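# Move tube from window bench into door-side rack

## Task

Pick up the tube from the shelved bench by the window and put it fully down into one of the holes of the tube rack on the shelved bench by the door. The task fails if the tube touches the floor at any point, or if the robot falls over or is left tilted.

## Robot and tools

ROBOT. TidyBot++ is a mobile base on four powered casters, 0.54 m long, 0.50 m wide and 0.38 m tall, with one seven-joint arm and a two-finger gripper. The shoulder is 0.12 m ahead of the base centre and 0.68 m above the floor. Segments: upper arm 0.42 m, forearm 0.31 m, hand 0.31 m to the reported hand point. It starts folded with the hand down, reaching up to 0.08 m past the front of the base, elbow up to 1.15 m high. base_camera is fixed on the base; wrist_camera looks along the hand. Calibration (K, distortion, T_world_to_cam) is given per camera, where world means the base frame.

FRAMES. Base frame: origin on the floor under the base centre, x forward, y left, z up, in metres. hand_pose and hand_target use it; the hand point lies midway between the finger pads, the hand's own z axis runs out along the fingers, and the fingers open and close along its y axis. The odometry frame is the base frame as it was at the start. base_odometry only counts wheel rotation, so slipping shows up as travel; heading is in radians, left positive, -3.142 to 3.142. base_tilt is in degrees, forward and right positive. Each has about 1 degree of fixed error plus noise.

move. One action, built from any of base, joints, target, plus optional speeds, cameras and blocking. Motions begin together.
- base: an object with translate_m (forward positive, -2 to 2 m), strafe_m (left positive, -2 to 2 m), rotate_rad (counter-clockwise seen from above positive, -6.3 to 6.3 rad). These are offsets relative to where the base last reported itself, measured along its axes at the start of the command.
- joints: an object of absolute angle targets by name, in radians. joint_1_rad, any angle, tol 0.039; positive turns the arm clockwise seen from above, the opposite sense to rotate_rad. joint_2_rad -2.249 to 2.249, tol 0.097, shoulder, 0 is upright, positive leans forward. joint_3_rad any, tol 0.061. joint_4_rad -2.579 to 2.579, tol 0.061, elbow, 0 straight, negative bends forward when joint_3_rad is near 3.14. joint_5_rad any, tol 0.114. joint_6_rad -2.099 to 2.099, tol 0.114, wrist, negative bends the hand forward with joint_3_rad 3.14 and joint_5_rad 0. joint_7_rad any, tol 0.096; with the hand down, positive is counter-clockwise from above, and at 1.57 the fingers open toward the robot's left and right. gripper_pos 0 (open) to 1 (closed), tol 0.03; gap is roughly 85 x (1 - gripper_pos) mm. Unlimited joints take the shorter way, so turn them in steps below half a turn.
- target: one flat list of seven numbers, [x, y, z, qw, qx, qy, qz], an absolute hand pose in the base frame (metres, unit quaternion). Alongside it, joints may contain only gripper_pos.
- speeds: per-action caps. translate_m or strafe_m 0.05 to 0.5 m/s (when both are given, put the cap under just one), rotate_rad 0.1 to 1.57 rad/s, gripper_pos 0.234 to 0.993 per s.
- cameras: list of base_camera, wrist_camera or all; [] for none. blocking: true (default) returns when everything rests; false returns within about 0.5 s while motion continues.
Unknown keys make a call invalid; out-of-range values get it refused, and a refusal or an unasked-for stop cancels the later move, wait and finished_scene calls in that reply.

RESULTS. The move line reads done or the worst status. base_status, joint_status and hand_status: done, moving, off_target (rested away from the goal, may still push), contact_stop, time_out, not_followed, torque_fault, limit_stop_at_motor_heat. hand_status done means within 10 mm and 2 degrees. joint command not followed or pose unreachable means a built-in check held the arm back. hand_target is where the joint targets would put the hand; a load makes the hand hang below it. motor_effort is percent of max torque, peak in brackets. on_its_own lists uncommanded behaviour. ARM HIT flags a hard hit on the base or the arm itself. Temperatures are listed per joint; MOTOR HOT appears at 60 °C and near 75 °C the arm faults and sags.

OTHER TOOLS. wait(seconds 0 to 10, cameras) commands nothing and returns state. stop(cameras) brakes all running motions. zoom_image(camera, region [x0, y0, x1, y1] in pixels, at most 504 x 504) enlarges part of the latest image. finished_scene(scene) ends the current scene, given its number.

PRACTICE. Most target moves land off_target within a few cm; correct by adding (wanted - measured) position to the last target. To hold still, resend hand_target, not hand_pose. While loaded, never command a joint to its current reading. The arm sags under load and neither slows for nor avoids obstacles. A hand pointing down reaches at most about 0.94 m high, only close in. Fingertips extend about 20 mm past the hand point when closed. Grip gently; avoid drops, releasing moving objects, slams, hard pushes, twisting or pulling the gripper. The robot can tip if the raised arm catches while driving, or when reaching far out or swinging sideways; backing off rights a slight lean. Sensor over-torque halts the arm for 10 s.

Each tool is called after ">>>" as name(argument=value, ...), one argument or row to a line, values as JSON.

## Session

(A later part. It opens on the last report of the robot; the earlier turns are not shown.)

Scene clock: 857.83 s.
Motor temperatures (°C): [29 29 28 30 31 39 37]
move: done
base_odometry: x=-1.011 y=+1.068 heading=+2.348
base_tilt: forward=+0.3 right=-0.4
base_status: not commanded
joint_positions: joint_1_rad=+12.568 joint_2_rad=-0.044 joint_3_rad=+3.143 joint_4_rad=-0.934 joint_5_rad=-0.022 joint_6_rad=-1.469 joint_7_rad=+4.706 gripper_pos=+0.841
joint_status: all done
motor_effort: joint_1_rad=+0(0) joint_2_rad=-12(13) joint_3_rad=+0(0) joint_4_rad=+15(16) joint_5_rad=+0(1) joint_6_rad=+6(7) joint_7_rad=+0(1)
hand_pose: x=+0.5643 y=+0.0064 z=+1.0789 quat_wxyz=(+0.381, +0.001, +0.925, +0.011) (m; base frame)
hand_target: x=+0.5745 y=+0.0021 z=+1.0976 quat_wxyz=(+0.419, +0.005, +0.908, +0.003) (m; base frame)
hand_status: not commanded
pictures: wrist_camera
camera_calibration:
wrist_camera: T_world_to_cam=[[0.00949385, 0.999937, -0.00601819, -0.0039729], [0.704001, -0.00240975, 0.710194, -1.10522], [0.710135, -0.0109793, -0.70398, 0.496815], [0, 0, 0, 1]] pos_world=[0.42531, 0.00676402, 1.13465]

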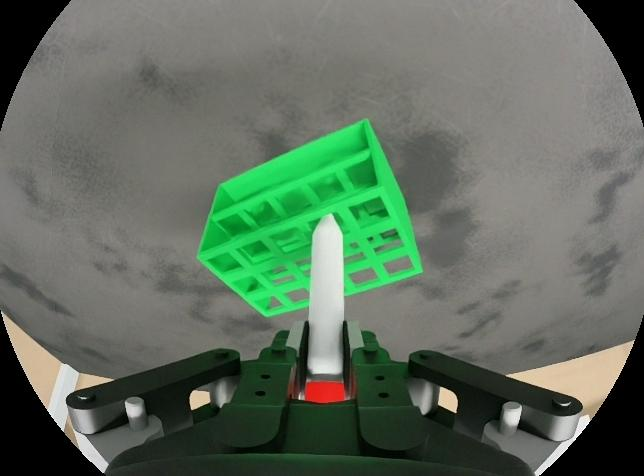

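>>> move(
  joints={"joint_2_rad": -0.077, "joint_4_rad": -1.006, "joint_6_rad": -1.35},
  cameras=["wrist_camera"],
)

>>> zoom_image(
  camera="wrist_camera",
  region=[265, 165, 375, 265],
)

Scene clock: 874.70 s.
Motor temperatures (°C): [29 29 28 30 31 39 37]
move: done
base_odometry: x=-1.011 y=+1.068 heading=+2.348
base_tilt: forward=+0.3 right=-0.4
base_status: not commanded
joint_positions: joint_1_rad=+12.568 joint_2_rad=-0.060 joint_3_rad=+3.143 joint_4_rad=-0.989 joint_5_rad=-0.022 joint_6_rad=-1.432 joint_7_rad=+4.706 gripper_pos=+0.841
joint_status: all done
motor_effort: joint_1_rad=+0(0) joint_2_rad=-11(13) joint_3_rad=+0(0) joint_4_rad=+16(17) joint_5_rad=+0(1) joint_6_rad=+7(7) joint_7_rad=+1(1)
hand_pose: x=+0.5644 y=+0.0064 z=+1.0692 quat_wxyz=(+0.381, +0.002, +0.925, +0.011) (m; base frame)
hand_target: x=+0.5749 y=+0.0021 z=+1.0870 quat_wxyz=(+0.418, +0.005, +0.908, +0.003) (m; base frame)
hand_status: not commanded
pictures: wrist_camera
camera_calibration:
wrist_camera: T_world_to_cam=[[0.0101161, 0.999934, -0.00550487, -0.00489281], [0.70435, -0.0032179, 0.709846, -1.09819], [0.709781, -0.0110582, -0.704336, 0.490468], [0, 0, 0, 1]] pos_world=[0.425435, 0.00678233, 1.12497]

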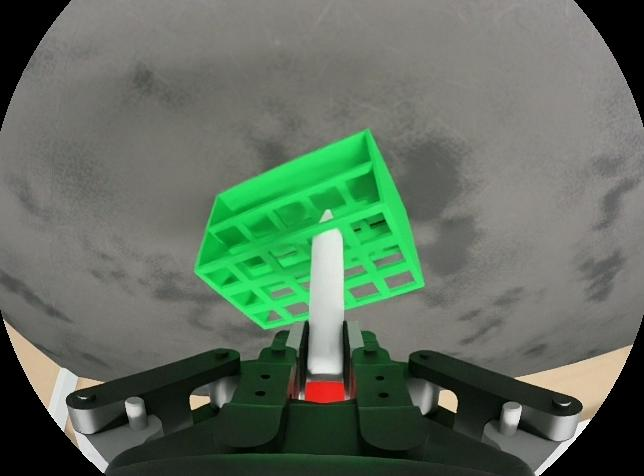

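Scaled by 4.582.

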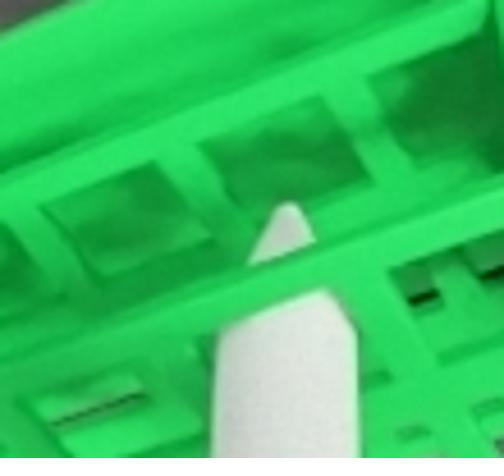

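>>> move(
  joints={"joint_2_rad": -0.093, "joint_4_rad": -1.059, "joint_6_rad": -1.313},
  cameras=["wrist_camera"],
)

>>> zoom_image(
  camera="wrist_camera",
  region=[265, 165, 375, 265],
)

Scene clock: 885.60 s.
Motor temperatures (°C): [29 29 28 30 31 39 37]
move: done
base_odometry: x=-1.011 y=+1.068 heading=+2.348
base_tilt: forward=+0.3 right=-0.4
base_status: not commanded
joint_positions: joint_1_rad=+12.568 joint_2_rad=-0.076 joint_3_rad=+3.143 joint_4_rad=-1.042 joint_5_rad=-0.022 joint_6_rad=-1.396 joint_7_rad=+4.706 gripper_pos=+0.841
joint_status: all done
motor_effort: joint_1_rad=+0(1) joint_2_rad=-12(13) joint_3_rad=+0(0) joint_4_rad=+16(17) joint_5_rad=+0(1) joint_6_rad=+7(7) joint_7_rad=+1(1)
hand_pose: x=+0.5647 y=+0.0064 z=+1.0587 quat_wxyz=(+0.380, +0.002, +0.925, +0.011) (m; base frame)
hand_target: x=+0.5749 y=+0.0021 z=+1.0770 quat_wxyz=(+0.418, +0.005, +0.908, +0.003) (m; base frame)
hand_status: not commanded
pictures: wrist_camera
camera_calibration:
wrist_camera: T_world_to_cam=[[0.0107431, 0.99993, -0.00503117, -0.0057614], [0.705458, -0.00401327, 0.70874, -1.09037], [0.70867, -0.0111633, -0.705452, 0.484729], [0, 0, 0, 1]] pos_world=[0.425757, 0.00679624, 1.11471]

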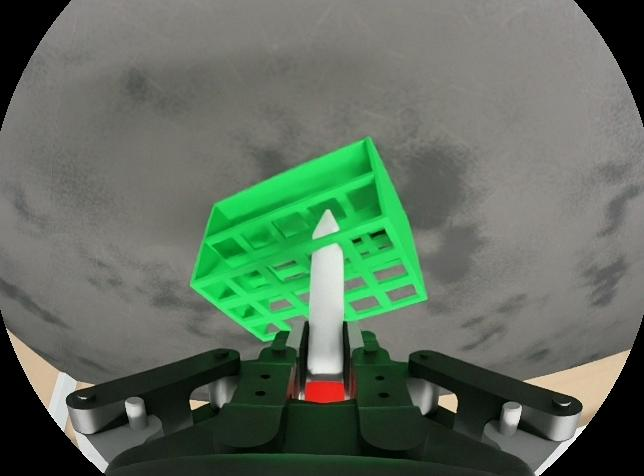

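Scaled by 4.582.

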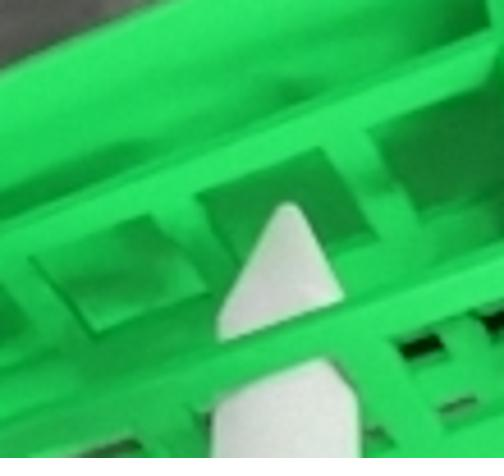

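>>> move(
  joints={"joint_2_rad": -0.109, "joint_4_rad": -1.111, "joint_6_rad": -1.275},
  cameras=["wrist_camera"],
)

>>> zoom_image(
  camera="wrist_camera",
  region=[265, 165, 375, 265],
)

Scene clock: 893.03 s.
Motor temperatures (°C): [29 29 28 30 31 39 37]
move: done
base_odometry: x=-1.011 y=+1.068 heading=+2.348
base_tilt: forward=+0.3 right=-0.4
base_status: not commanded
joint_positions: joint_1_rad=+12.568 joint_2_rad=-0.091 joint_3_rad=+3.143 joint_4_rad=-1.094 joint_5_rad=-0.022 joint_6_rad=-1.358 joint_7_rad=+4.706 gripper_pos=+0.841
joint_status: all done
motor_effort: joint_1_rad=+0(1) joint_2_rad=-11(12) joint_3_rad=+0(0) joint_4_rad=+16(17) joint_5_rad=+0(0) joint_6_rad=+6(7) joint_7_rad=+1(1)
hand_pose: x=+0.5648 y=+0.0063 z=+1.0492 quat_wxyz=(+0.381, +0.003, +0.925, +0.011) (m; base frame)
hand_target: x=+0.5749 y=+0.0021 z=+1.0674 quat_wxyz=(+0.419, +0.005, +0.908, +0.003) (m; base frame)
hand_status: not commanded
pictures: wrist_camera
camera_calibration:
wrist_camera: T_world_to_cam=[[0.0114361, 0.999924, -0.00453185, -0.00666777], [0.703856, -0.00483062, 0.710327, -1.08447], [0.710251, -0.0113131, -0.703858, 0.475428], [0, 0, 0, 1]] pos_world=[0.425716, 0.00680715, 1.10493]

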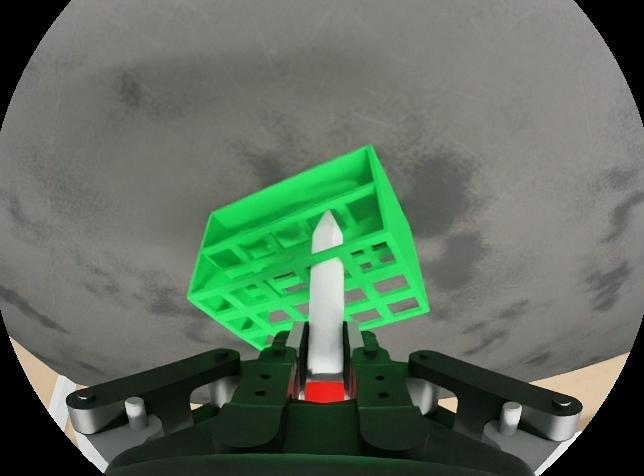

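Scaled by 4.582.

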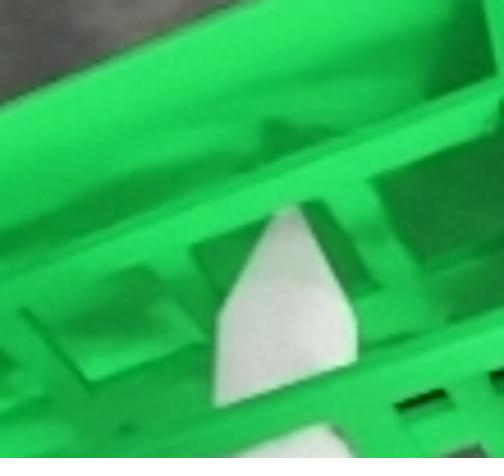

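>>> move(
  joints={"joint_2_rad": -0.123, "joint_4_rad": -1.16, "joint_6_rad": -1.239},
  cameras=["wrist_camera"],
)

>>> zoom_image(
  camera="wrist_camera",
  region=[265, 165, 375, 265],
)

Scene clock: 899.57 s.
Motor temperatures (°C): [29 29 28 30 31 39 37]
move: done
base_odometry: x=-1.011 y=+1.068 heading=+2.348
base_tilt: forward=+0.3 right=-0.4
base_status: not commanded
joint_positions: joint_1_rad=+12.568 joint_2_rad=-0.106 joint_3_rad=+3.143 joint_4_rad=-1.143 joint_5_rad=-0.022 joint_6_rad=-1.321 joint_7_rad=+4.706 gripper_pos=+0.841
joint_status: all done
motor_effort: joint_1_rad=+0(0) joint_2_rad=-11(12) joint_3_rad=+0(0) joint_4_rad=+17(17) joint_5_rad=+0(1) joint_6_rad=+6(7) joint_7_rad=+1(1)
hand_pose: x=+0.5649 y=+0.0062 z=+1.0397 quat_wxyz=(+0.382, +0.003, +0.924, +0.011) (m; base frame)
hand_target: x=+0.5750 y=+0.0022 z=+1.0575 quat_wxyz=(+0.419, +0.005, +0.908, +0.003) (m; base frame)
hand_status: not commanded
pictures: wrist_camera
camera_calibration:
wrist_camera: T_world_to_cam=[[0.0121072, 0.999918, -0.00408435, -0.00749428], [0.702712, -0.00560251, 0.711452, -1.07831], [0.711371, -0.0114838, -0.702723, 0.466818], [0, 0, 0, 1]] pos_world=[0.425749, 0.0068133, 1.09518]

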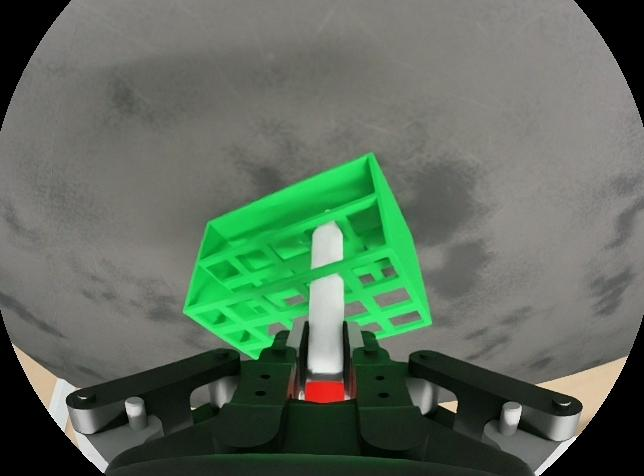

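Scaled by 4.582.

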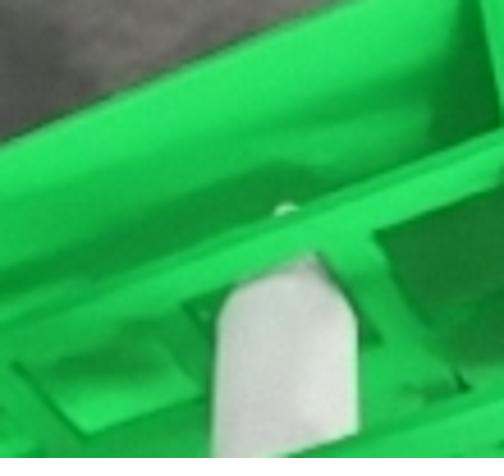

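>>> move(
  joints={"joint_2_rad": -0.136, "joint_4_rad": -1.209, "joint_6_rad": -1.204},
  cameras=["wrist_camera"],
)

>>> zoom_image(
  camera="wrist_camera",
  region=[265, 165, 375, 265],
)

Scene clock: 905.17 s.
Motor temperatures (°C): [29 29 28 30 31 39 37]
move: done
base_odometry: x=-1.011 y=+1.068 heading=+2.348
base_tilt: forward=+0.4 right=-0.4
base_status: not commanded
joint_positions: joint_1_rad=+12.568 joint_2_rad=-0.119 joint_3_rad=+3.143 joint_4_rad=-1.192 joint_5_rad=-0.022 joint_6_rad=-1.286 joint_7_rad=+4.706 gripper_pos=+0.841
joint_status: all done
motor_effort: joint_1_rad=+0(0) joint_2_rad=-11(12) joint_3_rad=+0(0) joint_4_rad=+17(18) joint_5_rad=+0(1) joint_6_rad=+7(7) joint_7_rad=+1(1)
hand_pose: x=+0.5648 y=+0.0062 z=+1.0291 quat_wxyz=(+0.381, +0.003, +0.924, +0.011) (m; base frame)
hand_target: x=+0.5750 y=+0.0022 z=+1.0468 quat_wxyz=(+0.419, +0.005, +0.908, +0.003) (m; base frame)
hand_status: not commanded
pictures: wrist_camera
camera_calibration:
wrist_camera: T_world_to_cam=[[0.0127595, 0.999912, -0.0036947, -0.0082389], [0.703186, -0.00634601, 0.710978, -1.0705], [0.710891, -0.0116698, -0.703205, 0.460247], [0, 0, 0, 1]] pos_world=[0.425677, 0.00681578, 1.08472]

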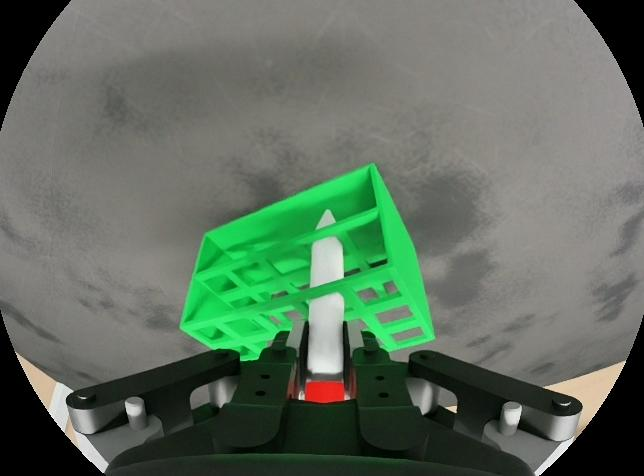

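Scaled by 4.582.

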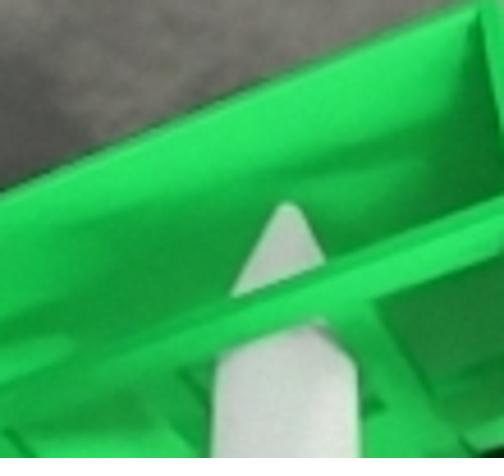

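>>> move(
  joints={"joint_2_rad": -0.141, "joint_4_rad": -1.231, "joint_6_rad": -1.188},
  cameras=["wrist_camera"],
)

>>> zoom_image(
  camera="wrist_camera",
  region=[265, 165, 375, 265],
)

Scene clock: 914.23 s.
Motor temperatures (°C): [29 29 28 30 31 39 36]
move: done
base_odometry: x=-1.011 y=+1.068 heading=+2.348
base_tilt: forward=+0.3 right=-0.4
base_status: not commanded
joint_positions: joint_1_rad=+12.568 joint_2_rad=-0.124 joint_3_rad=+3.143 joint_4_rad=-1.213 joint_5_rad=-0.022 joint_6_rad=-1.269 joint_7_rad=+4.706 gripper_pos=+0.841
joint_status: all done
motor_effort: joint_1_rad=+0(1) joint_2_rad=-11(12) joint_3_rad=+0(0) joint_4_rad=+18(18) joint_5_rad=+0(1) joint_6_rad=+7(7) joint_7_rad=+1(1)
hand_pose: x=+0.5651 y=+0.0061 z=+1.0245 quat_wxyz=(+0.382, +0.004, +0.924, +0.011) (m; base frame)
hand_target: x=+0.5752 y=+0.0022 z=+1.0415 quat_wxyz=(+0.418, +0.005, +0.908, +0.003) (m; base frame)
hand_status: not commanded
pictures: wrist_camera
camera_calibration:
wrist_camera: T_world_to_cam=[[0.0130873, 0.999908, -0.00350439, -0.00860475], [0.702638, -0.00670285, 0.711516, -1.06768], [0.711427, -0.0117742, -0.702661, 0.455859], [0, 0, 0, 1]] pos_world=[0.425997, 0.0068148, 1.07996]

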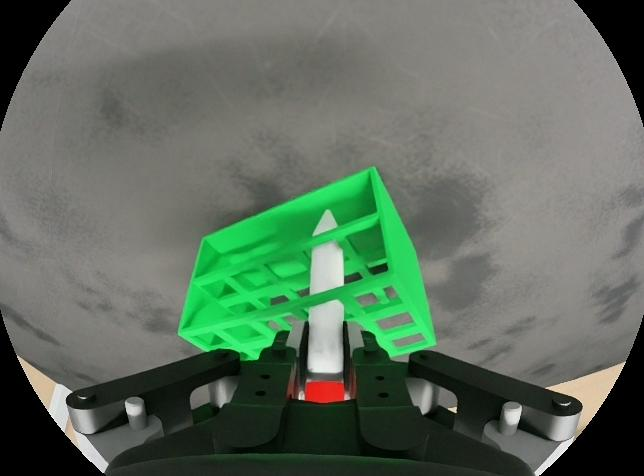

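Scaled by 4.582.

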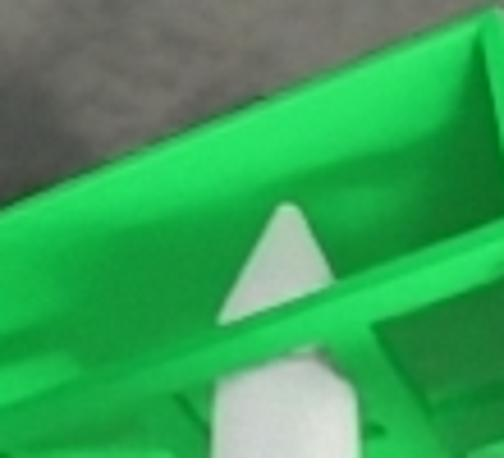

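>>> move(
  joints={"joint_2_rad": -0.147, "joint_4_rad": -1.255, "joint_6_rad": -1.172},
  cameras=["wrist_camera"],
)

>>> zoom_image(
  camera="wrist_camera",
  region=[265, 165, 375, 265],
)

Scene clock: 921.03 s.
Motor temperatures (°C): [29 29 28 30 31 39 36]
move: done
base_odometry: x=-1.011 y=+1.068 heading=+2.348
base_tilt: forward=+0.4 right=-0.4
base_status: not commanded
joint_positions: joint_1_rad=+12.568 joint_2_rad=-0.133 joint_3_rad=+3.143 joint_4_rad=-1.234 joint_5_rad=-0.022 joint_6_rad=-1.249 joint_7_rad=+4.706 gripper_pos=+0.841
joint_status: all done
motor_effort: joint_1_rad=+0(1) joint_2_rad=-10(11) joint_3_rad=+0(0) joint_4_rad=+17(18) joint_5_rad=+0(1) joint_6_rad=+6(7) joint_7_rad=+1(1)
hand_pose: x=+0.5651 y=+0.0061 z=+1.0222 quat_wxyz=(+0.385, +0.004, +0.923, +0.011) (m; base frame)
hand_target: x=+0.5749 y=+0.0022 z=+1.0356 quat_wxyz=(+0.418, +0.005, +0.909, +0.003) (m; base frame)
hand_status: not commanded
pictures: wrist_camera
camera_calibration:
wrist_camera: T_world_to_cam=[[0.0134948, 0.999904, -0.00321875, -0.00909016], [0.697213, -0.00710214, 0.716829, -1.06845], [0.716737, -0.0119176, -0.697241, 0.445757], [0, 0, 0, 1]] pos_world=[0.425572, 0.00681333, 1.07667]

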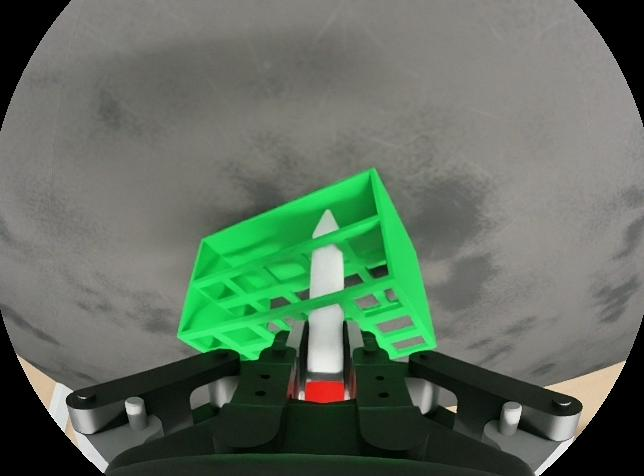

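Scaled by 4.582.

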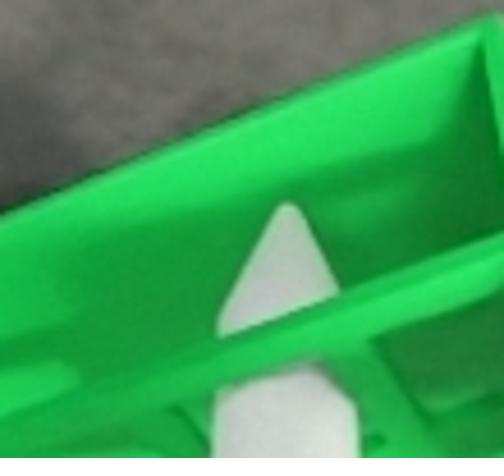

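>>> move(
  joints={"joint_2_rad": -0.147, "joint_4_rad": -1.267, "joint_6_rad": -1.172},
  cameras=["wrist_camera"],
)

>>> zoom_image(
  camera="wrist_camera",
  region=[265, 165, 375, 265],
)

Scene clock: 934.60 s.
Motor temperatures (°C): [29 29 28 30 31 39 36]
move: done
base_odometry: x=-1.011 y=+1.068 heading=+2.348
base_tilt: forward=+0.4 right=-0.4
base_status: not commanded
joint_positions: joint_1_rad=+12.568 joint_2_rad=-0.136 joint_3_rad=+3.143 joint_4_rad=-1.240 joint_5_rad=-0.022 joint_6_rad=-1.244 joint_7_rad=+4.706 gripper_pos=+0.841
joint_status: all done
motor_effort: joint_1_rad=+0(0) joint_2_rad=-10(11) joint_3_rad=+0(0) joint_4_rad=+16(17) joint_5_rad=+0(1) joint_6_rad=+6(6) joint_7_rad=+1(1)
hand_pose: x=+0.5645 y=+0.0061 z=+1.0221 quat_wxyz=(+0.387, +0.004, +0.922, +0.011) (m; base frame)
hand_target: x=+0.5741 y=+0.0022 z=+1.0294 quat_wxyz=(+0.412, +0.005, +0.911, +0.003) (m; base frame)
hand_status: not commanded
pictures: wrist_camera
camera_calibration:
wrist_camera: T_world_to_cam=[[0.0136051, 0.999903, -0.0031298, -0.00922445], [0.694973, -0.00720554, 0.719, -1.06889], [0.718907, -0.0119572, -0.695003, 0.442608], [0, 0, 0, 1]] pos_world=[0.42478, 0.00681397, 1.07612]

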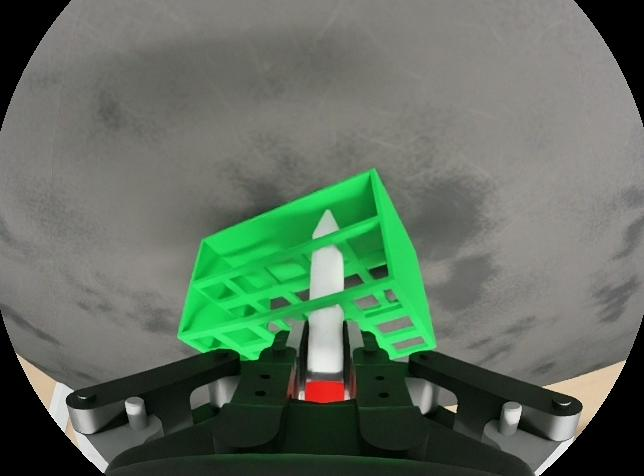

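Scaled by 4.582.

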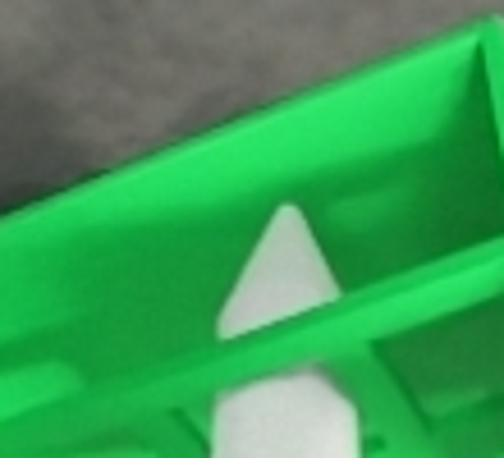

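>>> move(
  joints={"joint_2_rad": -0.143, "joint_4_rad": -1.253, "joint_6_rad": -1.172, "gripper_pos": 0.6},
  speeds={"gripper_pos": 0.234},
  cameras=["wrist_camera"],
)

>>> zoom_image(
  camera="wrist_camera",
  region=[235, 190, 425, 430],
)

Scene clock: 946.40 s.
Motor temperatures (°C): [29 29 28 30 31 39 36]
move: done
base_odometry: x=-1.011 y=+1.068 heading=+2.348
base_tilt: forward=+0.3 right=-0.4
base_status: not commanded
joint_positions: joint_1_rad=+12.568 joint_2_rad=-0.136 joint_3_rad=+3.143 joint_4_rad=-1.241 joint_5_rad=-0.022 joint_6_rad=-1.244 joint_7_rad=+4.706 gripper_pos=+0.599
joint_status: all done
motor_effort: joint_1_rad=+0(0) joint_2_rad=-11(11) joint_3_rad=+0(0) joint_4_rad=+17(17) joint_5_rad=+0(1) joint_6_rad=+6(7) joint_7_rad=+1(1)
hand_pose: x=+0.5645 y=+0.0061 z=+1.0218 quat_wxyz=(+0.386, +0.004, +0.922, +0.011) (m; base frame)
hand_target: x=+0.5764 y=+0.0022 z=+1.0348 quat_wxyz=(+0.417, +0.005, +0.909, +0.003) (m; base frame)
hand_status: not commanded
pictures: wrist_camera
camera_calibration:
wrist_camera: T_world_to_cam=[[0.0136041, 0.999903, -0.00313576, -0.00921841], [0.695436, -0.00720827, 0.718552, -1.06842], [0.718459, -0.011956, -0.695466, 0.443126], [0, 0, 0, 1]] pos_world=[0.424774, 0.00681405, 1.07586]

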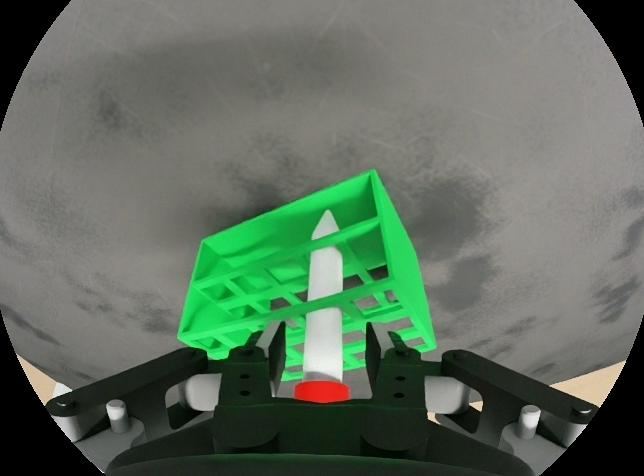

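Scaled by 2.100.

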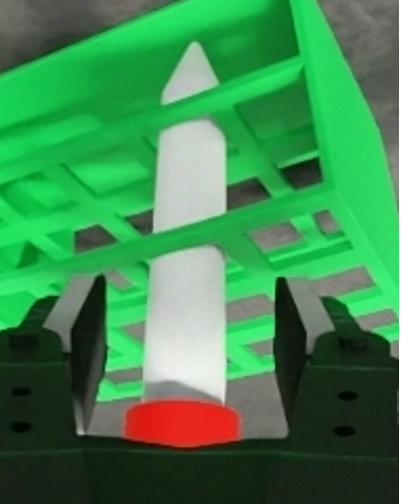

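>>> move(
  base={"translate_m": -0.14},
  speeds={"translate_m": 0.2},
  cameras=["wrist_camera"],
)

>>> zoom_image(
  camera="wrist_camera",
  region=[175, 110, 475, 330],
)

Scene clock: 952.03 s.
Motor temperatures (°C): [29 29 28 30 31 39 36]
move: done
base_odometry: x=-0.912 y=+0.968 heading=+2.348
base_tilt: forward=+0.3 right=-0.4
base_status: done
joint_positions: joint_1_rad=+12.568 joint_2_rad=-0.146 joint_3_rad=+3.143 joint_4_rad=-1.241 joint_5_rad=-0.022 joint_6_rad=-1.244 joint_7_rad=+4.706 gripper_pos=+0.599
joint_status: not commanded
motor_effort: joint_1_rad=+0(1) joint_2_rad=-10(14) joint_3_rad=+0(1) joint_4_rad=+17(18) joint_5_rad=+0(1) joint_6_rad=+6(7) joint_7_rad=+1(2)
hand_pose: x=+0.5611 y=+0.0062 z=+1.0261 quat_wxyz=(+0.391, +0.004, +0.920, +0.011) (m; base frame)
hand_target: x=+0.5764 y=+0.0022 z=+1.0348 quat_wxyz=(+0.417, +0.005, +0.909, +0.003) (m; base frame)
hand_status: not commanded
pictures: wrist_camera
camera_calibration:
wrist_camera: T_world_to_cam=[[0.0134021, 0.999906, -0.00303969, -0.00926083], [0.688328, -0.0070208, 0.725365, -1.07223], [0.725275, -0.0118137, -0.688357, 0.437435], [0, 0, 0, 1]] pos_world=[0.42091, 0.00689976, 1.07884]

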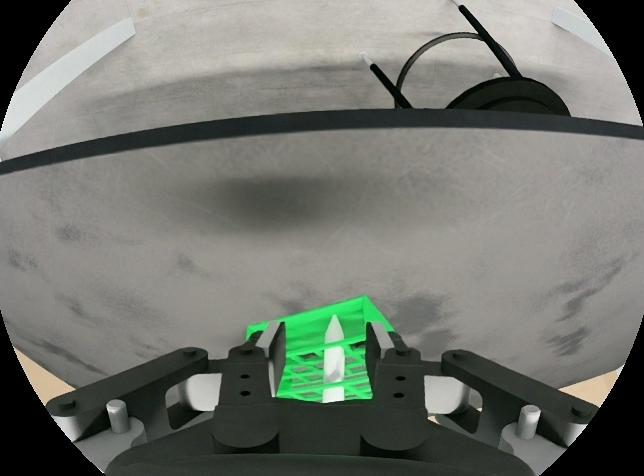

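Scaled by 1.680.

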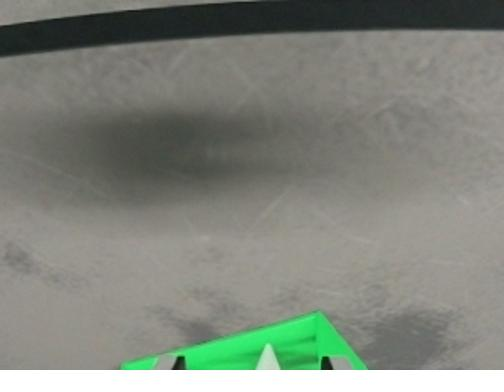

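>>> finished_scene(
  scene=1,
)

The scene is finished: the task was done.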